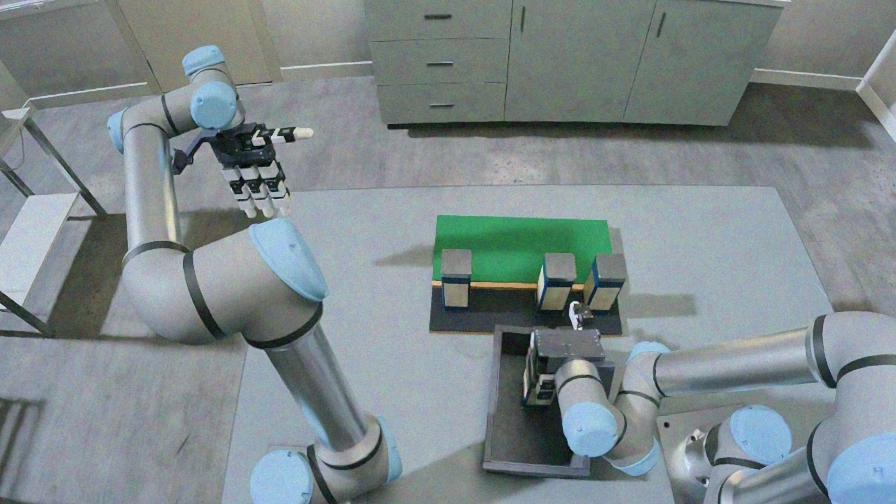

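Scene clock: 278.50 s.
left_arm: end_effector_position=(+0.4575, +0.5904, +0.3366) hand_goal=(+0.754, +0.000, +0.576, +0.696, +0.754, +0.000, +0.576, +0.696, +0.754, +0.000, +0.576, +0.696, +0.714, +0.678, +0.226, +0.168) hand_measured=(+0.754, +0.000, +0.576, +0.696, +0.754, +0.000, +0.576, +0.696, +0.754, +0.000, +0.576, +0.696, +0.714, +0.678, +0.224, +0.168) hand_current_ma=(-1, +0, +0, +0, -1, +0, +0, +0, -1, +0, +0, +0, +0, +0, -3, +0) hand_state=(goal, goal, goal, goal, goal, goal, goal, goal, goal, goal, goal, goal, goal, goal, goal, goal) hand_current_limit=0.40 hand_speed=-0.60 end_effector_quat_wxyz=(+0.084, +0.674, -0.734, -0.015) | right_arm: end_effector_position=(+0.1750, -0.0071, +0.1203) hand_goal=(-0.150, +0.000, +0.576, +0.696, -0.150, +0.000, +0.576, +0.696, +0.754, +0.000, +0.576, +0.696, -0.570, +0.678, -0.200, +0.168) hand_measured=(-0.086, +0.000, +0.586, +0.700, -0.092, +0.000, +0.580, +0.698, +0.736, +0.000, +0.576, +0.696, -0.566, +0.678, -0.074, +0.156) hand_current_ma=(+274, -1, +31, +10, +243, -1, +12, +3, -63, +0, +0, +0, +12, -1, +371, -53) hand_state=(blocked, goal, goal, goal, blocked, goal, goal, goal, goal, goal, goal, goal, goal, goal, blocked, goal) hand_current_limit=0.35 hand_speed=-0.85 end_effector_quat_wxyz=(+0.346, -0.599, +0.625, -0.361)
Joint positions: left_arm=[3.594 -1.953 -1.165 -1.764 1.548 -2.619] | right_arm=[1.051 -1.454 2.475 -3.218 -2.478 3.969]
Joint torques (N m): left_arm=[-0.33 39.27 27.32 2.15 -1.01 -0.02] | right_arm=[-4.47 -26.63 -26.44 -0.98 0.01 -1.18]
Wrist force (N, zeroed by zero_wrist_force on right_arm): left_arm=[0.1 -0.1 -0.2] | right_arm=[0.2 3.9 1.5]
Wrist torque (N m, zeroed by zero_wrist_force on right_arm): left_arm=[0.01 -0.01 0.01] | right_arm=[0.10 -0.04 0.03]
Wrist force, peak (N, zeroed by zero_wrist_force on right_arm): left_arm=[0.3 -0.2 -0.1] | right_arm=[-0.5 -5.1 -3.7]
Hand target: left_arm +0.4575, +0.5904, +0.3366; +0.084, +0.674, -0.734, -0.015 | right_arm +0.1750, -0.0071, +0.1203; -0.346, +0.599, -0.625, +0.361 (not the last commanded pose)
Off the commanded pose: left_arm 0.000 m, 0 deg | right_arm 0.011 m, 0 deg.
move: contact (right_arm)
Images, in order (width x height): cam_head_left 896x504, cam_low 896x504.

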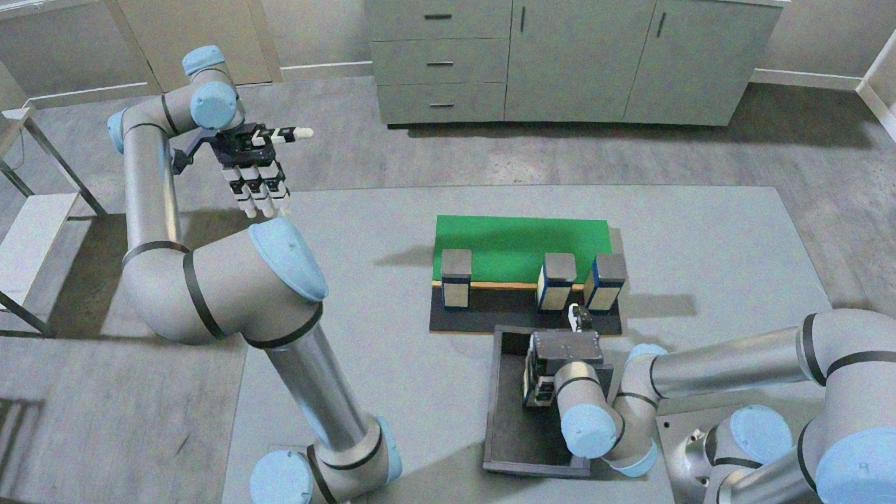

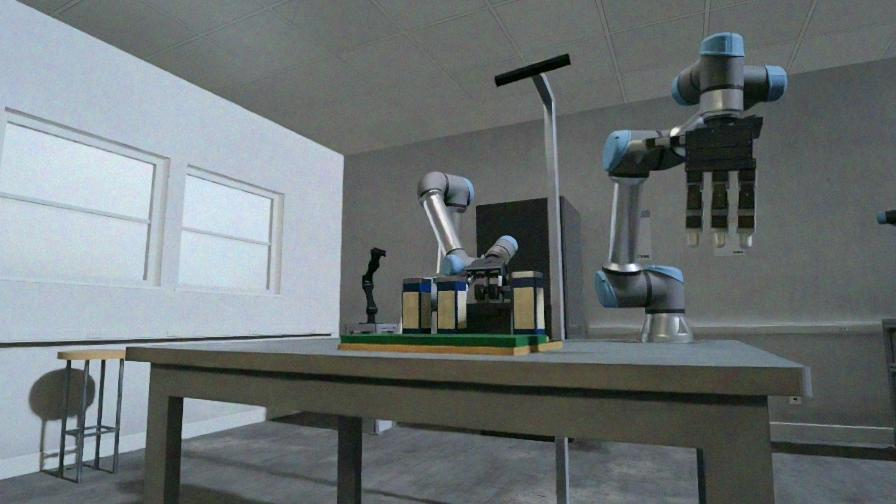

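Emit:
{"api": "move", "payload": {"target": [0,0,0,0,0,0,0.754,0,0.576,0.696,0.754,0,0.576,0.696,0.754,0,0.576,0.696,0.714,0.678,0.226,0.168,0.4,-0.6,0,0,-0.0035,0,0,0,-0.15,0,0.576,0.696,-0.15,0,0.576,0.696,0.754,0,0.576,0.696,-0.571,0.678,-0.2,0.168,0.35,-0.85], "speed": 0.01}}

Emit:
{"api": "move", "payload": {"target": [0,0,0,0,0,0,0.754,0,0.576,0.696,0.754,0,0.576,0.696,0.754,0,0.576,0.696,0.714,0.678,0.226,0.168,0.4,-0.6,0,0,0,0,0,0,-0.05,0,0.576,0.696,-0.06,0,0.576,0.696,0.754,0,0.576,0.696,-0.571,0.678,-0.03,0.168,0.35,-0.9]}}

Emit:
{"api": "move", "payload": {"target": [0,0,0,0,0,0,0.754,0,0.576,0.696,0.754,0,0.576,0.696,0.754,0,0.576,0.696,0.714,0.678,0.226,0.168,0.4,-0.6,0,0,0,0,0,0,0.04,0,0.576,0.696,0.03,0,0.576,0.696,0.754,0,0.576,0.696,-0.571,0.678,0.067,0.168,0.35,-0.8], "cameras": ["cam_head_left"]}}

Emit:
{"api": "move", "payload": {"target": [[0,0,0,0,0,0,0.754,0,0.576,0.696,0.754,0,0.576,0.696,0.754,0,0.576,0.696,0.714,0.678,0.226,0.168,0.4,-0.6,0,0,0.08,0,0,0,0.04,0,0.576,0.696,0.03,0,0.576,0.696,0.754,0,0.576,0.696,-0.571,0.678,0.067,0.168,0.35,-0.8],[0,0,0,0,0,0,0.754,0,0.576,0.696,0.754,0,0.576,0.696,0.754,0,0.576,0.696,0.714,0.678,0.226,0.168,0.4,-0.6,0,0,0.33,0,0,0,0.04,0,0.576,0.696,0.03,0,0.576,0.696,0.754,0,0.576,0.696,-0.571,0.678,0.067,0.168,0.35,-0.8]], "speed": [0.08, 0.2], "blend": [0.01, 0], "cameras": ["cam_head_left", "cam_high"]}}

Scene clock: 298.30 s.
left_arm: end_effector_position=(+0.4575, +0.5904, +0.3366) hand_goal=(+0.754, +0.000, +0.576, +0.696, +0.754, +0.000, +0.576, +0.696, +0.754, +0.000, +0.576, +0.696, +0.714, +0.678, +0.226, +0.168) hand_measured=(+0.754, +0.000, +0.576, +0.696, +0.754, +0.000, +0.576, +0.696, +0.754, +0.000, +0.576, +0.696, +0.714, +0.678, +0.224, +0.168) hand_current_ma=(-1, +0, +0, +0, -1, +0, +0, +0, -1, +0, +0, +0, +0, +0, -3, +0) hand_state=(goal, goal, goal, goal, goal, goal, goal, goal, goal, goal, goal, goal, goal, goal, goal, goal) hand_current_limit=0.40 hand_speed=-0.60 end_effector_quat_wxyz=(+0.084, +0.674, -0.734, -0.015) | right_arm: end_effector_position=(+0.1750, -0.0071, +0.1183) hand_goal=(-0.150, +0.000, +0.576, +0.696, -0.150, +0.000, +0.576, +0.696, +0.754, +0.000, +0.576, +0.696, -0.570, +0.678, -0.200, +0.168) hand_measured=(-0.086, +0.000, +0.586, +0.700, -0.092, +0.000, +0.580, +0.698, +0.736, +0.000, +0.576, +0.696, -0.566, +0.678, -0.074, +0.154) hand_current_ma=(+273, -1, +31, +10, +242, -1, +12, +3, -63, +0, +0, +0, +12, -1, +371, -61) hand_state=(blocked, goal, goal, goal, blocked, goal, goal, goal, goal, goal, goal, goal, goal, goal, blocked, goal) hand_current_limit=0.35 hand_speed=-0.85 end_effector_quat_wxyz=(+0.346, -0.599, +0.625, -0.361)
Joint positions: left_arm=[3.594 -1.953 -1.165 -1.764 1.548 -2.619] | right_arm=[1.051 -1.447 2.477 -3.226 -2.478 3.969]
Joint torques (N m): left_arm=[-0.26 39.13 28.46 2.24 -0.93 0.02] | right_arm=[0.43 -7.2 -0.08 -3.14 -0.07 0.18]
Wrist force (N, zeroed by zero_wrist_force on right_arm): left_arm=[0.1 -0.1 0.0] | right_arm=[-0.4 -5.1 -4.1]
Wrist torque (N m, zeroed by zero_wrist_force on right_arm): left_arm=[0.00 -0.01 0.01] | right_arm=[-0.09 -0.05 0.04]
Wrist force, peak (N, zeroed by zero_wrist_force on right_arm): left_arm=[0.1 -0.4 -0.2] | right_arm=[-0.3 -6.1 -4.1]
Hand target: left_arm +0.4575, +0.5904, +0.3366; +0.084, +0.674, -0.734, -0.015 | right_arm +0.1750, -0.0071, +0.1182; -0.346, +0.599, -0.625, +0.361
Off the commanded pose: left_arm 0.000 m, 0 deg | right_arm 0.000 m, 0 deg.
move: done

Scene clock: 298.97 s.
left_arm: end_effector_position=(+0.4575, +0.5904, +0.3366) hand_goal=(+0.754, +0.000, +0.576, +0.696, +0.754, +0.000, +0.576, +0.696, +0.754, +0.000, +0.576, +0.696, +0.714, +0.678, +0.226, +0.168) hand_measured=(+0.754, +0.000, +0.576, +0.696, +0.754, +0.000, +0.576, +0.696, +0.754, +0.000, +0.576, +0.696, +0.714, +0.678, +0.224, +0.168) hand_current_ma=(-1, +0, +0, +0, -1, +0, +0, +0, -1, +0, +0, +0, +0, +0, -3, +0) hand_state=(goal, goal, goal, goal, goal, goal, goal, goal, goal, goal, goal, goal, goal, goal, goal, goal) hand_current_limit=0.40 hand_speed=-0.60 end_effector_quat_wxyz=(+0.084, +0.674, -0.734, -0.015) | right_arm: end_effector_position=(+0.1750, -0.0071, +0.1182) hand_goal=(-0.050, +0.000, +0.576, +0.696, -0.060, +0.000, +0.576, +0.696, +0.754, +0.000, +0.576, +0.696, -0.570, +0.678, -0.030, +0.168) hand_measured=(-0.054, +0.000, +0.578, +0.698, -0.064, +0.000, +0.578, +0.698, +0.736, +0.000, +0.576, +0.696, -0.566, +0.678, -0.030, +0.164) hand_current_ma=(-12, -1, +5, +6, -12, -1, +6, +3, -63, +0, +0, +0, +8, -1, +2, -11) hand_state=(goal, goal, goal, goal, goal, goal, goal, goal, goal, goal, goal, goal, goal, goal, goal, goal) hand_current_limit=0.35 hand_speed=-0.90 end_effector_quat_wxyz=(+0.346, -0.599, +0.625, -0.361)
Joint positions: left_arm=[3.594 -1.953 -1.165 -1.764 1.548 -2.619] | right_arm=[1.051 -1.447 2.477 -3.226 -2.478 3.969]
Joint torques (N m): left_arm=[0.09 38.42 27.69 2.15 -0.99 -0.05] | right_arm=[-0.07 -11.43 -5.06 -3.69 -0.07 0.37]
Wrist force (N, zeroed by zero_wrist_force on right_arm): left_arm=[0.0 0.0 -0.1] | right_arm=[0.0 1.1 -0.6]
Wrist torque (N m, zeroed by zero_wrist_force on right_arm): left_arm=[0.02 -0.01 0.01] | right_arm=[0.00 -0.02 0.02]
Wrist force, peak (N, zeroed by zero_wrist_force on right_arm): left_arm=[0.1 -0.1 -0.3] | right_arm=[-0.4 -6.0 -4.0]
Hand target: left_arm +0.4575, +0.5904, +0.3366; +0.084, +0.674, -0.734, -0.015 | right_arm +0.1750, -0.0071, +0.1182; -0.346, +0.599, -0.625, +0.361
Off the commanded pose: left_arm 0.000 m, 0 deg | right_arm 0.000 m, 0 deg.
move: done

Scene clock: 299.47 s.
left_arm: end_effector_position=(+0.4575, +0.5904, +0.3366) hand_goal=(+0.754, +0.000, +0.576, +0.696, +0.754, +0.000, +0.576, +0.696, +0.754, +0.000, +0.576, +0.696, +0.714, +0.678, +0.226, +0.168) hand_measured=(+0.754, +0.000, +0.576, +0.696, +0.754, +0.000, +0.576, +0.696, +0.754, +0.000, +0.576, +0.696, +0.714, +0.678, +0.224, +0.168) hand_current_ma=(-1, +0, +0, +0, -1, +0, +0, +0, -1, +0, +0, +0, +0, +0, -3, +0) hand_state=(goal, goal, goal, goal, goal, goal, goal, goal, goal, goal, goal, goal, goal, goal, goal, goal) hand_current_limit=0.40 hand_speed=-0.60 end_effector_quat_wxyz=(+0.084, +0.674, -0.734, -0.015) | right_arm: end_effector_position=(+0.1750, -0.0071, +0.1182) hand_goal=(+0.040, +0.000, +0.576, +0.696, +0.030, +0.000, +0.576, +0.696, +0.754, +0.000, +0.576, +0.696, -0.570, +0.678, +0.068, +0.168) hand_measured=(+0.034, +0.000, +0.578, +0.698, +0.024, +0.000, +0.578, +0.698, +0.736, +0.000, +0.576, +0.696, -0.568, +0.678, +0.064, +0.166) hand_current_ma=(-18, -1, +4, +6, -18, -1, +5, +3, -63, +0, +0, +0, +7, -1, -14, -8) hand_state=(goal, goal, goal, goal, goal, goal, goal, goal, goal, goal, goal, goal, goal, goal, goal, goal) hand_current_limit=0.35 hand_speed=-0.80 end_effector_quat_wxyz=(+0.346, -0.599, +0.625, -0.361)
Joint positions: left_arm=[3.594 -1.953 -1.165 -1.764 1.548 -2.619] | right_arm=[1.051 -1.447 2.477 -3.226 -2.478 3.969]
Joint torques (N m): left_arm=[-0.53 39.14 27.22 2.16 -0.93 -0.17] | right_arm=[-0.36 -14.56 -9.09 -3.81 -0.11 0.14]
Wrist force (N, zeroed by zero_wrist_force on right_arm): left_arm=[0.0 -0.3 -0.2] | right_arm=[-0.2 0.2 -0.3]
Wrist torque (N m, zeroed by zero_wrist_force on right_arm): left_arm=[-0.02 -0.01 0.01] | right_arm=[-0.07 0.01 0.00]
Wrist force, peak (N, zeroed by zero_wrist_force on right_arm): left_arm=[-0.1 -0.3 0.1] | right_arm=[-0.1 0.7 -0.6]
Hand target: left_arm +0.4575, +0.5904, +0.3366; +0.084, +0.674, -0.734, -0.015 | right_arm +0.1750, -0.0071, +0.1182; -0.346, +0.599, -0.625, +0.361
Off the commanded pose: left_arm 0.000 m, 0 deg | right_arm 0.000 m, 0 deg.
move: done
Images, in order (width x height): cam_head_left 896x504.

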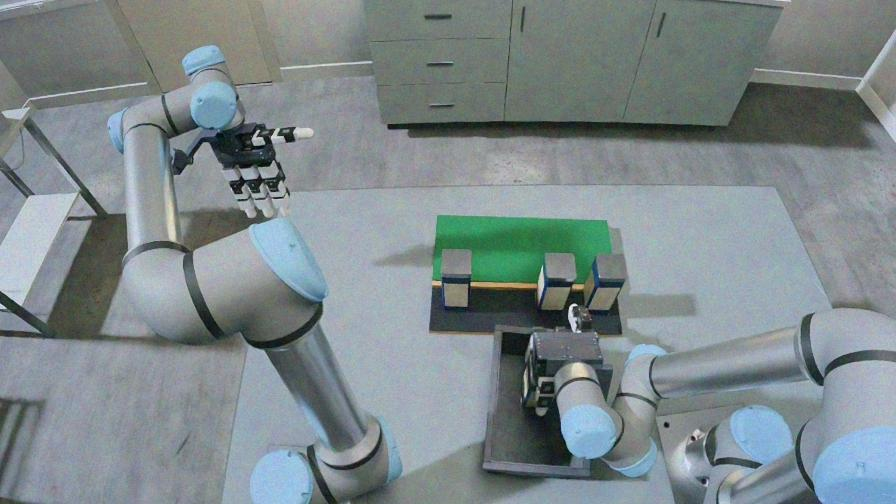

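Scene clock: 301.53 s.
left_arm: end_effector_position=(+0.4575, +0.5904, +0.3366) hand_goal=(+0.754, +0.000, +0.576, +0.696, +0.754, +0.000, +0.576, +0.696, +0.754, +0.000, +0.576, +0.696, +0.714, +0.678, +0.226, +0.168) hand_measured=(+0.754, +0.000, +0.576, +0.696, +0.754, +0.000, +0.576, +0.696, +0.754, +0.000, +0.576, +0.696, +0.714, +0.678, +0.224, +0.168) hand_current_ma=(-1, +0, +0, +0, -1, +0, +0, +0, -1, +0, +0, +0, +0, +0, -3, +0) hand_state=(goal, goal, goal, goal, goal, goal, goal, goal, goal, goal, goal, goal, goal, goal, goal, goal) hand_current_limit=0.40 hand_speed=-0.60 end_effector_quat_wxyz=(+0.084, +0.674, -0.734, -0.015) | right_arm: end_effector_position=(+0.1750, -0.0071, +0.3162) hand_goal=(+0.040, +0.000, +0.576, +0.696, +0.030, +0.000, +0.576, +0.696, +0.754, +0.000, +0.576, +0.696, -0.570, +0.678, +0.068, +0.168) hand_measured=(+0.034, +0.000, +0.578, +0.698, +0.024, +0.000, +0.578, +0.698, +0.736, +0.000, +0.576, +0.696, -0.568, +0.678, +0.064, +0.166) hand_current_ma=(-18, -1, +4, +6, -18, -1, +5, +3, -63, +0, +0, +0, +6, -1, -13, -8) hand_state=(goal, goal, goal, goal, goal, goal, goal, goal, goal, goal, goal, goal, goal, goal, goal, goal) hand_current_limit=0.35 hand_speed=-0.80 end_effector_quat_wxyz=(+0.346, -0.599, +0.625, -0.361)
Joint positions: left_arm=[3.594 -1.953 -1.165 -1.764 1.548 -2.619] | right_arm=[1.051 -1.85 2.175 -2.521 -2.478 3.969]
Joint torques (N m): left_arm=[0.17 38.92 27.13 2.22 -0.99 0.1] | right_arm=[6.49 -17.05 -33.94 -0.31 -2.95 1.66]
Wrist force (N, zeroed by zero_wrist_force on right_arm): left_arm=[0.0 -0.1 0.0] | right_arm=[0.0 0.4 0.0]
Wrist torque (N m, zeroed by zero_wrist_force on right_arm): left_arm=[-0.01 -0.01 0.01] | right_arm=[-0.08 -0.03 -0.07]
Wrist force, peak (N, zeroed by zero_wrist_force on right_arm): left_arm=[0.1 -0.4 0.0] | right_arm=[0.1 -0.9 -0.9]
Hand target: left_arm +0.4575, +0.5904, +0.3366; +0.084, +0.674, -0.734, -0.015 | right_arm +0.1750, -0.0071, +0.3162; -0.346, +0.599, -0.625, +0.361
Off the commanded pose: left_arm 0.000 m, 0 deg | right_arm 0.000 m, 0 deg.
move: done
Images, in order (width x height): cam_head_left 896x504, cam_high 896x504.

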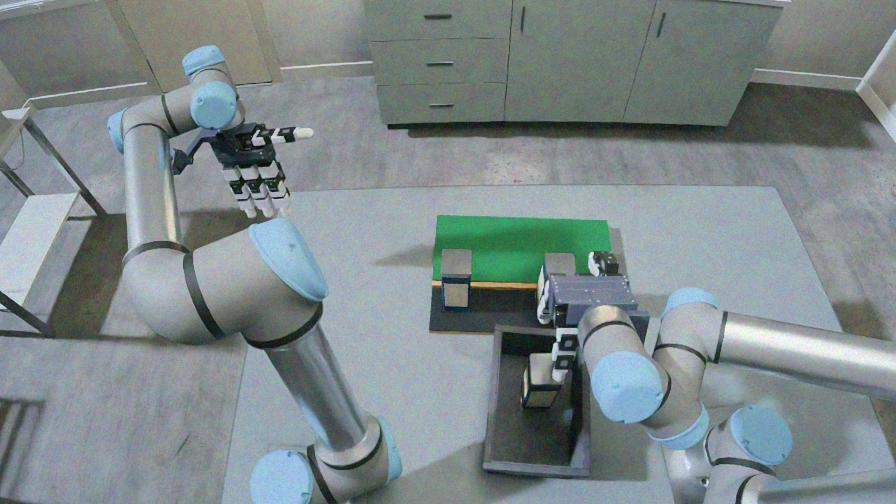

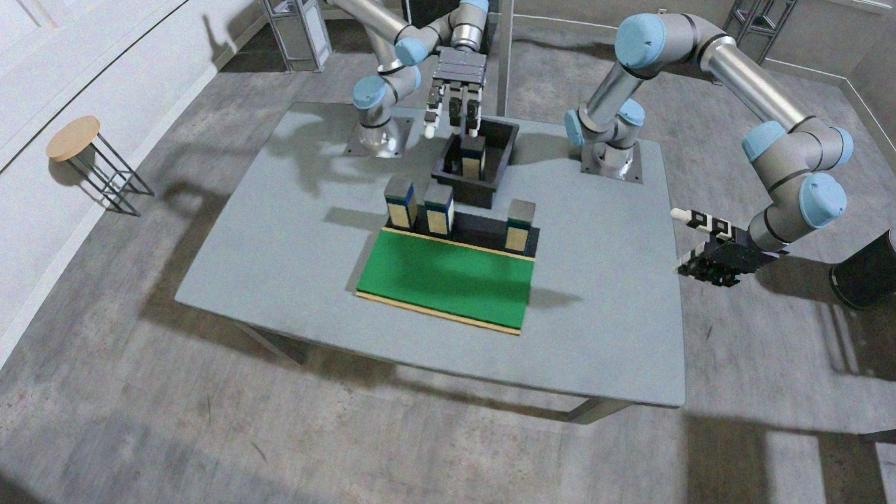

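Emit:
{"api": "move", "payload": {"target": [[0,0,0,0,0,0,0.754,0,0.576,0.696,0.754,0,0.576,0.696,0.754,0,0.576,0.696,0.714,0.678,0.226,0.168,0.4,-0.6,0.37,-0.0867,0,0,0,0,0.096,0,0.576,0.696,0.096,0,0.576,0.696,0.754,0,0.576,0.696,-0.571,0.678,0.067,0.168,0.4,-0.4],[0,0,0,0,0,0,0.754,0,0.576,0.696,0.754,0,0.576,0.696,0.754,0,0.576,0.696,0.714,0.678,0.226,0.168,0.4,-0.6,0.37,-0.0867,-0.302,0,0,0,0.096,0,0.576,0.696,0.096,0,0.576,0.696,0.754,0,0.576,0.696,-0.571,0.678,0.067,0.168,0.4,-0.4]], "speed": [0.2, 0.14], "blend": [0, 0]}}

Emit:
{"api": "move", "payload": {"target": [0,0,0,0,0,0,0.754,0,0.576,0.696,0.754,0,0.576,0.696,0.754,0,0.576,0.696,0.714,0.678,0.226,0.168,0.4,-0.6,0,0,0,0,0,0,-0.15,0,0.576,0.696,-0.15,0,0.576,0.696,0.754,0,0.576,0.696,-0.571,0.678,-0.2,0.168,0.35,-0.85], "cameras": ["cam_head_left"]}}

Scene clock: 314.90 s.
left_arm: end_effector_position=(+0.4575, +0.5904, +0.3366) hand_goal=(+0.754, +0.000, +0.576, +0.696, +0.754, +0.000, +0.576, +0.696, +0.754, +0.000, +0.576, +0.696, +0.714, +0.678, +0.226, +0.168) hand_measured=(+0.754, +0.000, +0.576, +0.696, +0.754, +0.000, +0.576, +0.696, +0.754, +0.000, +0.576, +0.696, +0.714, +0.678, +0.224, +0.168) hand_current_ma=(-1, +0, +0, +0, -1, +0, +0, +0, -1, +0, +0, +0, +0, +0, -3, +0) hand_state=(goal, goal, goal, goal, goal, goal, goal, goal, goal, goal, goal, goal, goal, goal, goal, goal) hand_current_limit=0.40 hand_speed=-0.60 end_effector_quat_wxyz=(+0.084, +0.674, -0.734, -0.015) | right_arm: end_effector_position=(+0.3970, -0.0591, +0.1351) hand_goal=(+0.096, +0.000, +0.576, +0.696, +0.096, +0.000, +0.576, +0.696, +0.754, +0.000, +0.576, +0.696, -0.570, +0.678, +0.068, +0.168) hand_measured=(+0.090, +0.000, +0.578, +0.698, +0.090, +0.000, +0.578, +0.698, +0.736, +0.000, +0.576, +0.696, -0.568, +0.678, +0.064, +0.166) hand_current_ma=(-18, -1, +3, +6, -19, -1, +3, +3, -62, +0, +0, +0, +6, -1, -11, -8) hand_state=(goal, goal, goal, goal, goal, goal, goal, goal, goal, goal, goal, goal, goal, goal, goal, goal) hand_current_limit=0.40 hand_speed=-0.40 end_effector_quat_wxyz=(+0.346, -0.599, +0.625, -0.361)
Joint positions: left_arm=[3.594 -1.953 -1.165 -1.764 1.548 -2.619] | right_arm=[0.489 -1.307 2.314 -3.546 -2.065 3.457]
Joint torques (N m): left_arm=[-0.01 38.95 26.98 2.2 -1.1 -0.06] | right_arm=[6.38 -14.98 -2.53 -4.09 -2.4 -1.54]
Wrist force (N, zeroed by zero_wrist_force on right_arm): left_arm=[0.1 -0.1 -0.1] | right_arm=[-0.1 0.4 -0.1]
Wrist torque (N m, zeroed by zero_wrist_force on right_arm): left_arm=[0.00 -0.02 0.02] | right_arm=[-0.08 0.00 0.01]
Wrist force, peak (N, zeroed by zero_wrist_force on right_arm): left_arm=[0.2 -0.4 0.0] | right_arm=[-0.1 1.1 -1.0]
Hand target: left_arm +0.4575, +0.5904, +0.3366; +0.084, +0.674, -0.734, -0.015 | right_arm +0.3970, -0.0591, +0.1350; -0.346, +0.599, -0.625, +0.361
Off the commanded pose: left_arm 0.000 m, 0 deg | right_arm 0.000 m, 0 deg.
move: done

Scene clock: 315.57 s.
left_arm: end_effector_position=(+0.4575, +0.5904, +0.3366) hand_goal=(+0.754, +0.000, +0.576, +0.696, +0.754, +0.000, +0.576, +0.696, +0.754, +0.000, +0.576, +0.696, +0.714, +0.678, +0.226, +0.168) hand_measured=(+0.754, +0.000, +0.576, +0.696, +0.754, +0.000, +0.576, +0.696, +0.754, +0.000, +0.576, +0.696, +0.714, +0.678, +0.224, +0.168) hand_current_ma=(-1, +0, +0, +0, -1, +0, +0, +0, -1, +0, +0, +0, +0, +0, -3, +0) hand_state=(goal, goal, goal, goal, goal, goal, goal, goal, goal, goal, goal, goal, goal, goal, goal, goal) hand_current_limit=0.40 hand_speed=-0.60 end_effector_quat_wxyz=(+0.084, +0.674, -0.734, -0.015) | right_arm: end_effector_position=(+0.3970, -0.0591, +0.1350) hand_goal=(-0.150, +0.000, +0.576, +0.696, -0.150, +0.000, +0.576, +0.696, +0.754, +0.000, +0.576, +0.696, -0.570, +0.678, -0.200, +0.168) hand_measured=(-0.078, +0.000, +0.588, +0.700, -0.084, +0.000, +0.584, +0.698, +0.736, +0.000, +0.576, +0.696, -0.568, +0.678, -0.074, +0.162) hand_current_ma=(+306, -1, +35, +8, +277, -1, +24, +5, -62, +0, +0, +0, +6, -1, +371, -25) hand_state=(blocked, goal, goal, goal, blocked, goal, goal, goal, goal, goal, goal, goal, goal, goal, blocked, goal) hand_current_limit=0.35 hand_speed=-0.85 end_effector_quat_wxyz=(+0.346, -0.599, +0.625, -0.361)
Joint positions: left_arm=[3.594 -1.953 -1.165 -1.764 1.548 -2.619] | right_arm=[0.489 -1.307 2.314 -3.546 -2.065 3.457]
Joint torques (N m): left_arm=[-0.85 39.15 27.53 2.27 -1.19 -0.06] | right_arm=[5.65 -15.63 -2.74 -3.57 -2.09 -1.57]
Wrist force (N, zeroed by zero_wrist_force on right_arm): left_arm=[0.0 -0.3 0.1] | right_arm=[-0.1 0.9 0.8]
Wrist torque (N m, zeroed by zero_wrist_force on right_arm): left_arm=[-0.04 -0.01 0.01] | right_arm=[0.12 0.02 0.00]
Wrist force, peak (N, zeroed by zero_wrist_force on right_arm): left_arm=[0.1 -0.4 0.1] | right_arm=[-0.1 0.9 0.8]
Hand target: left_arm +0.4575, +0.5904, +0.3366; +0.084, +0.674, -0.734, -0.015 | right_arm +0.3970, -0.0591, +0.1350; -0.346, +0.599, -0.625, +0.361
Off the commanded pose: left_arm 0.000 m, 0 deg | right_arm 0.000 m, 0 deg.
move: done
Images, in order (width x height): cam_head_left 896x504.

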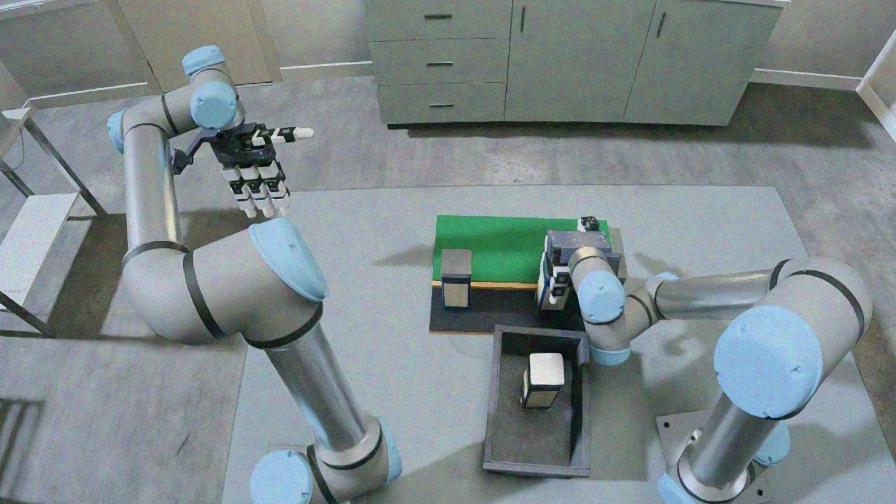

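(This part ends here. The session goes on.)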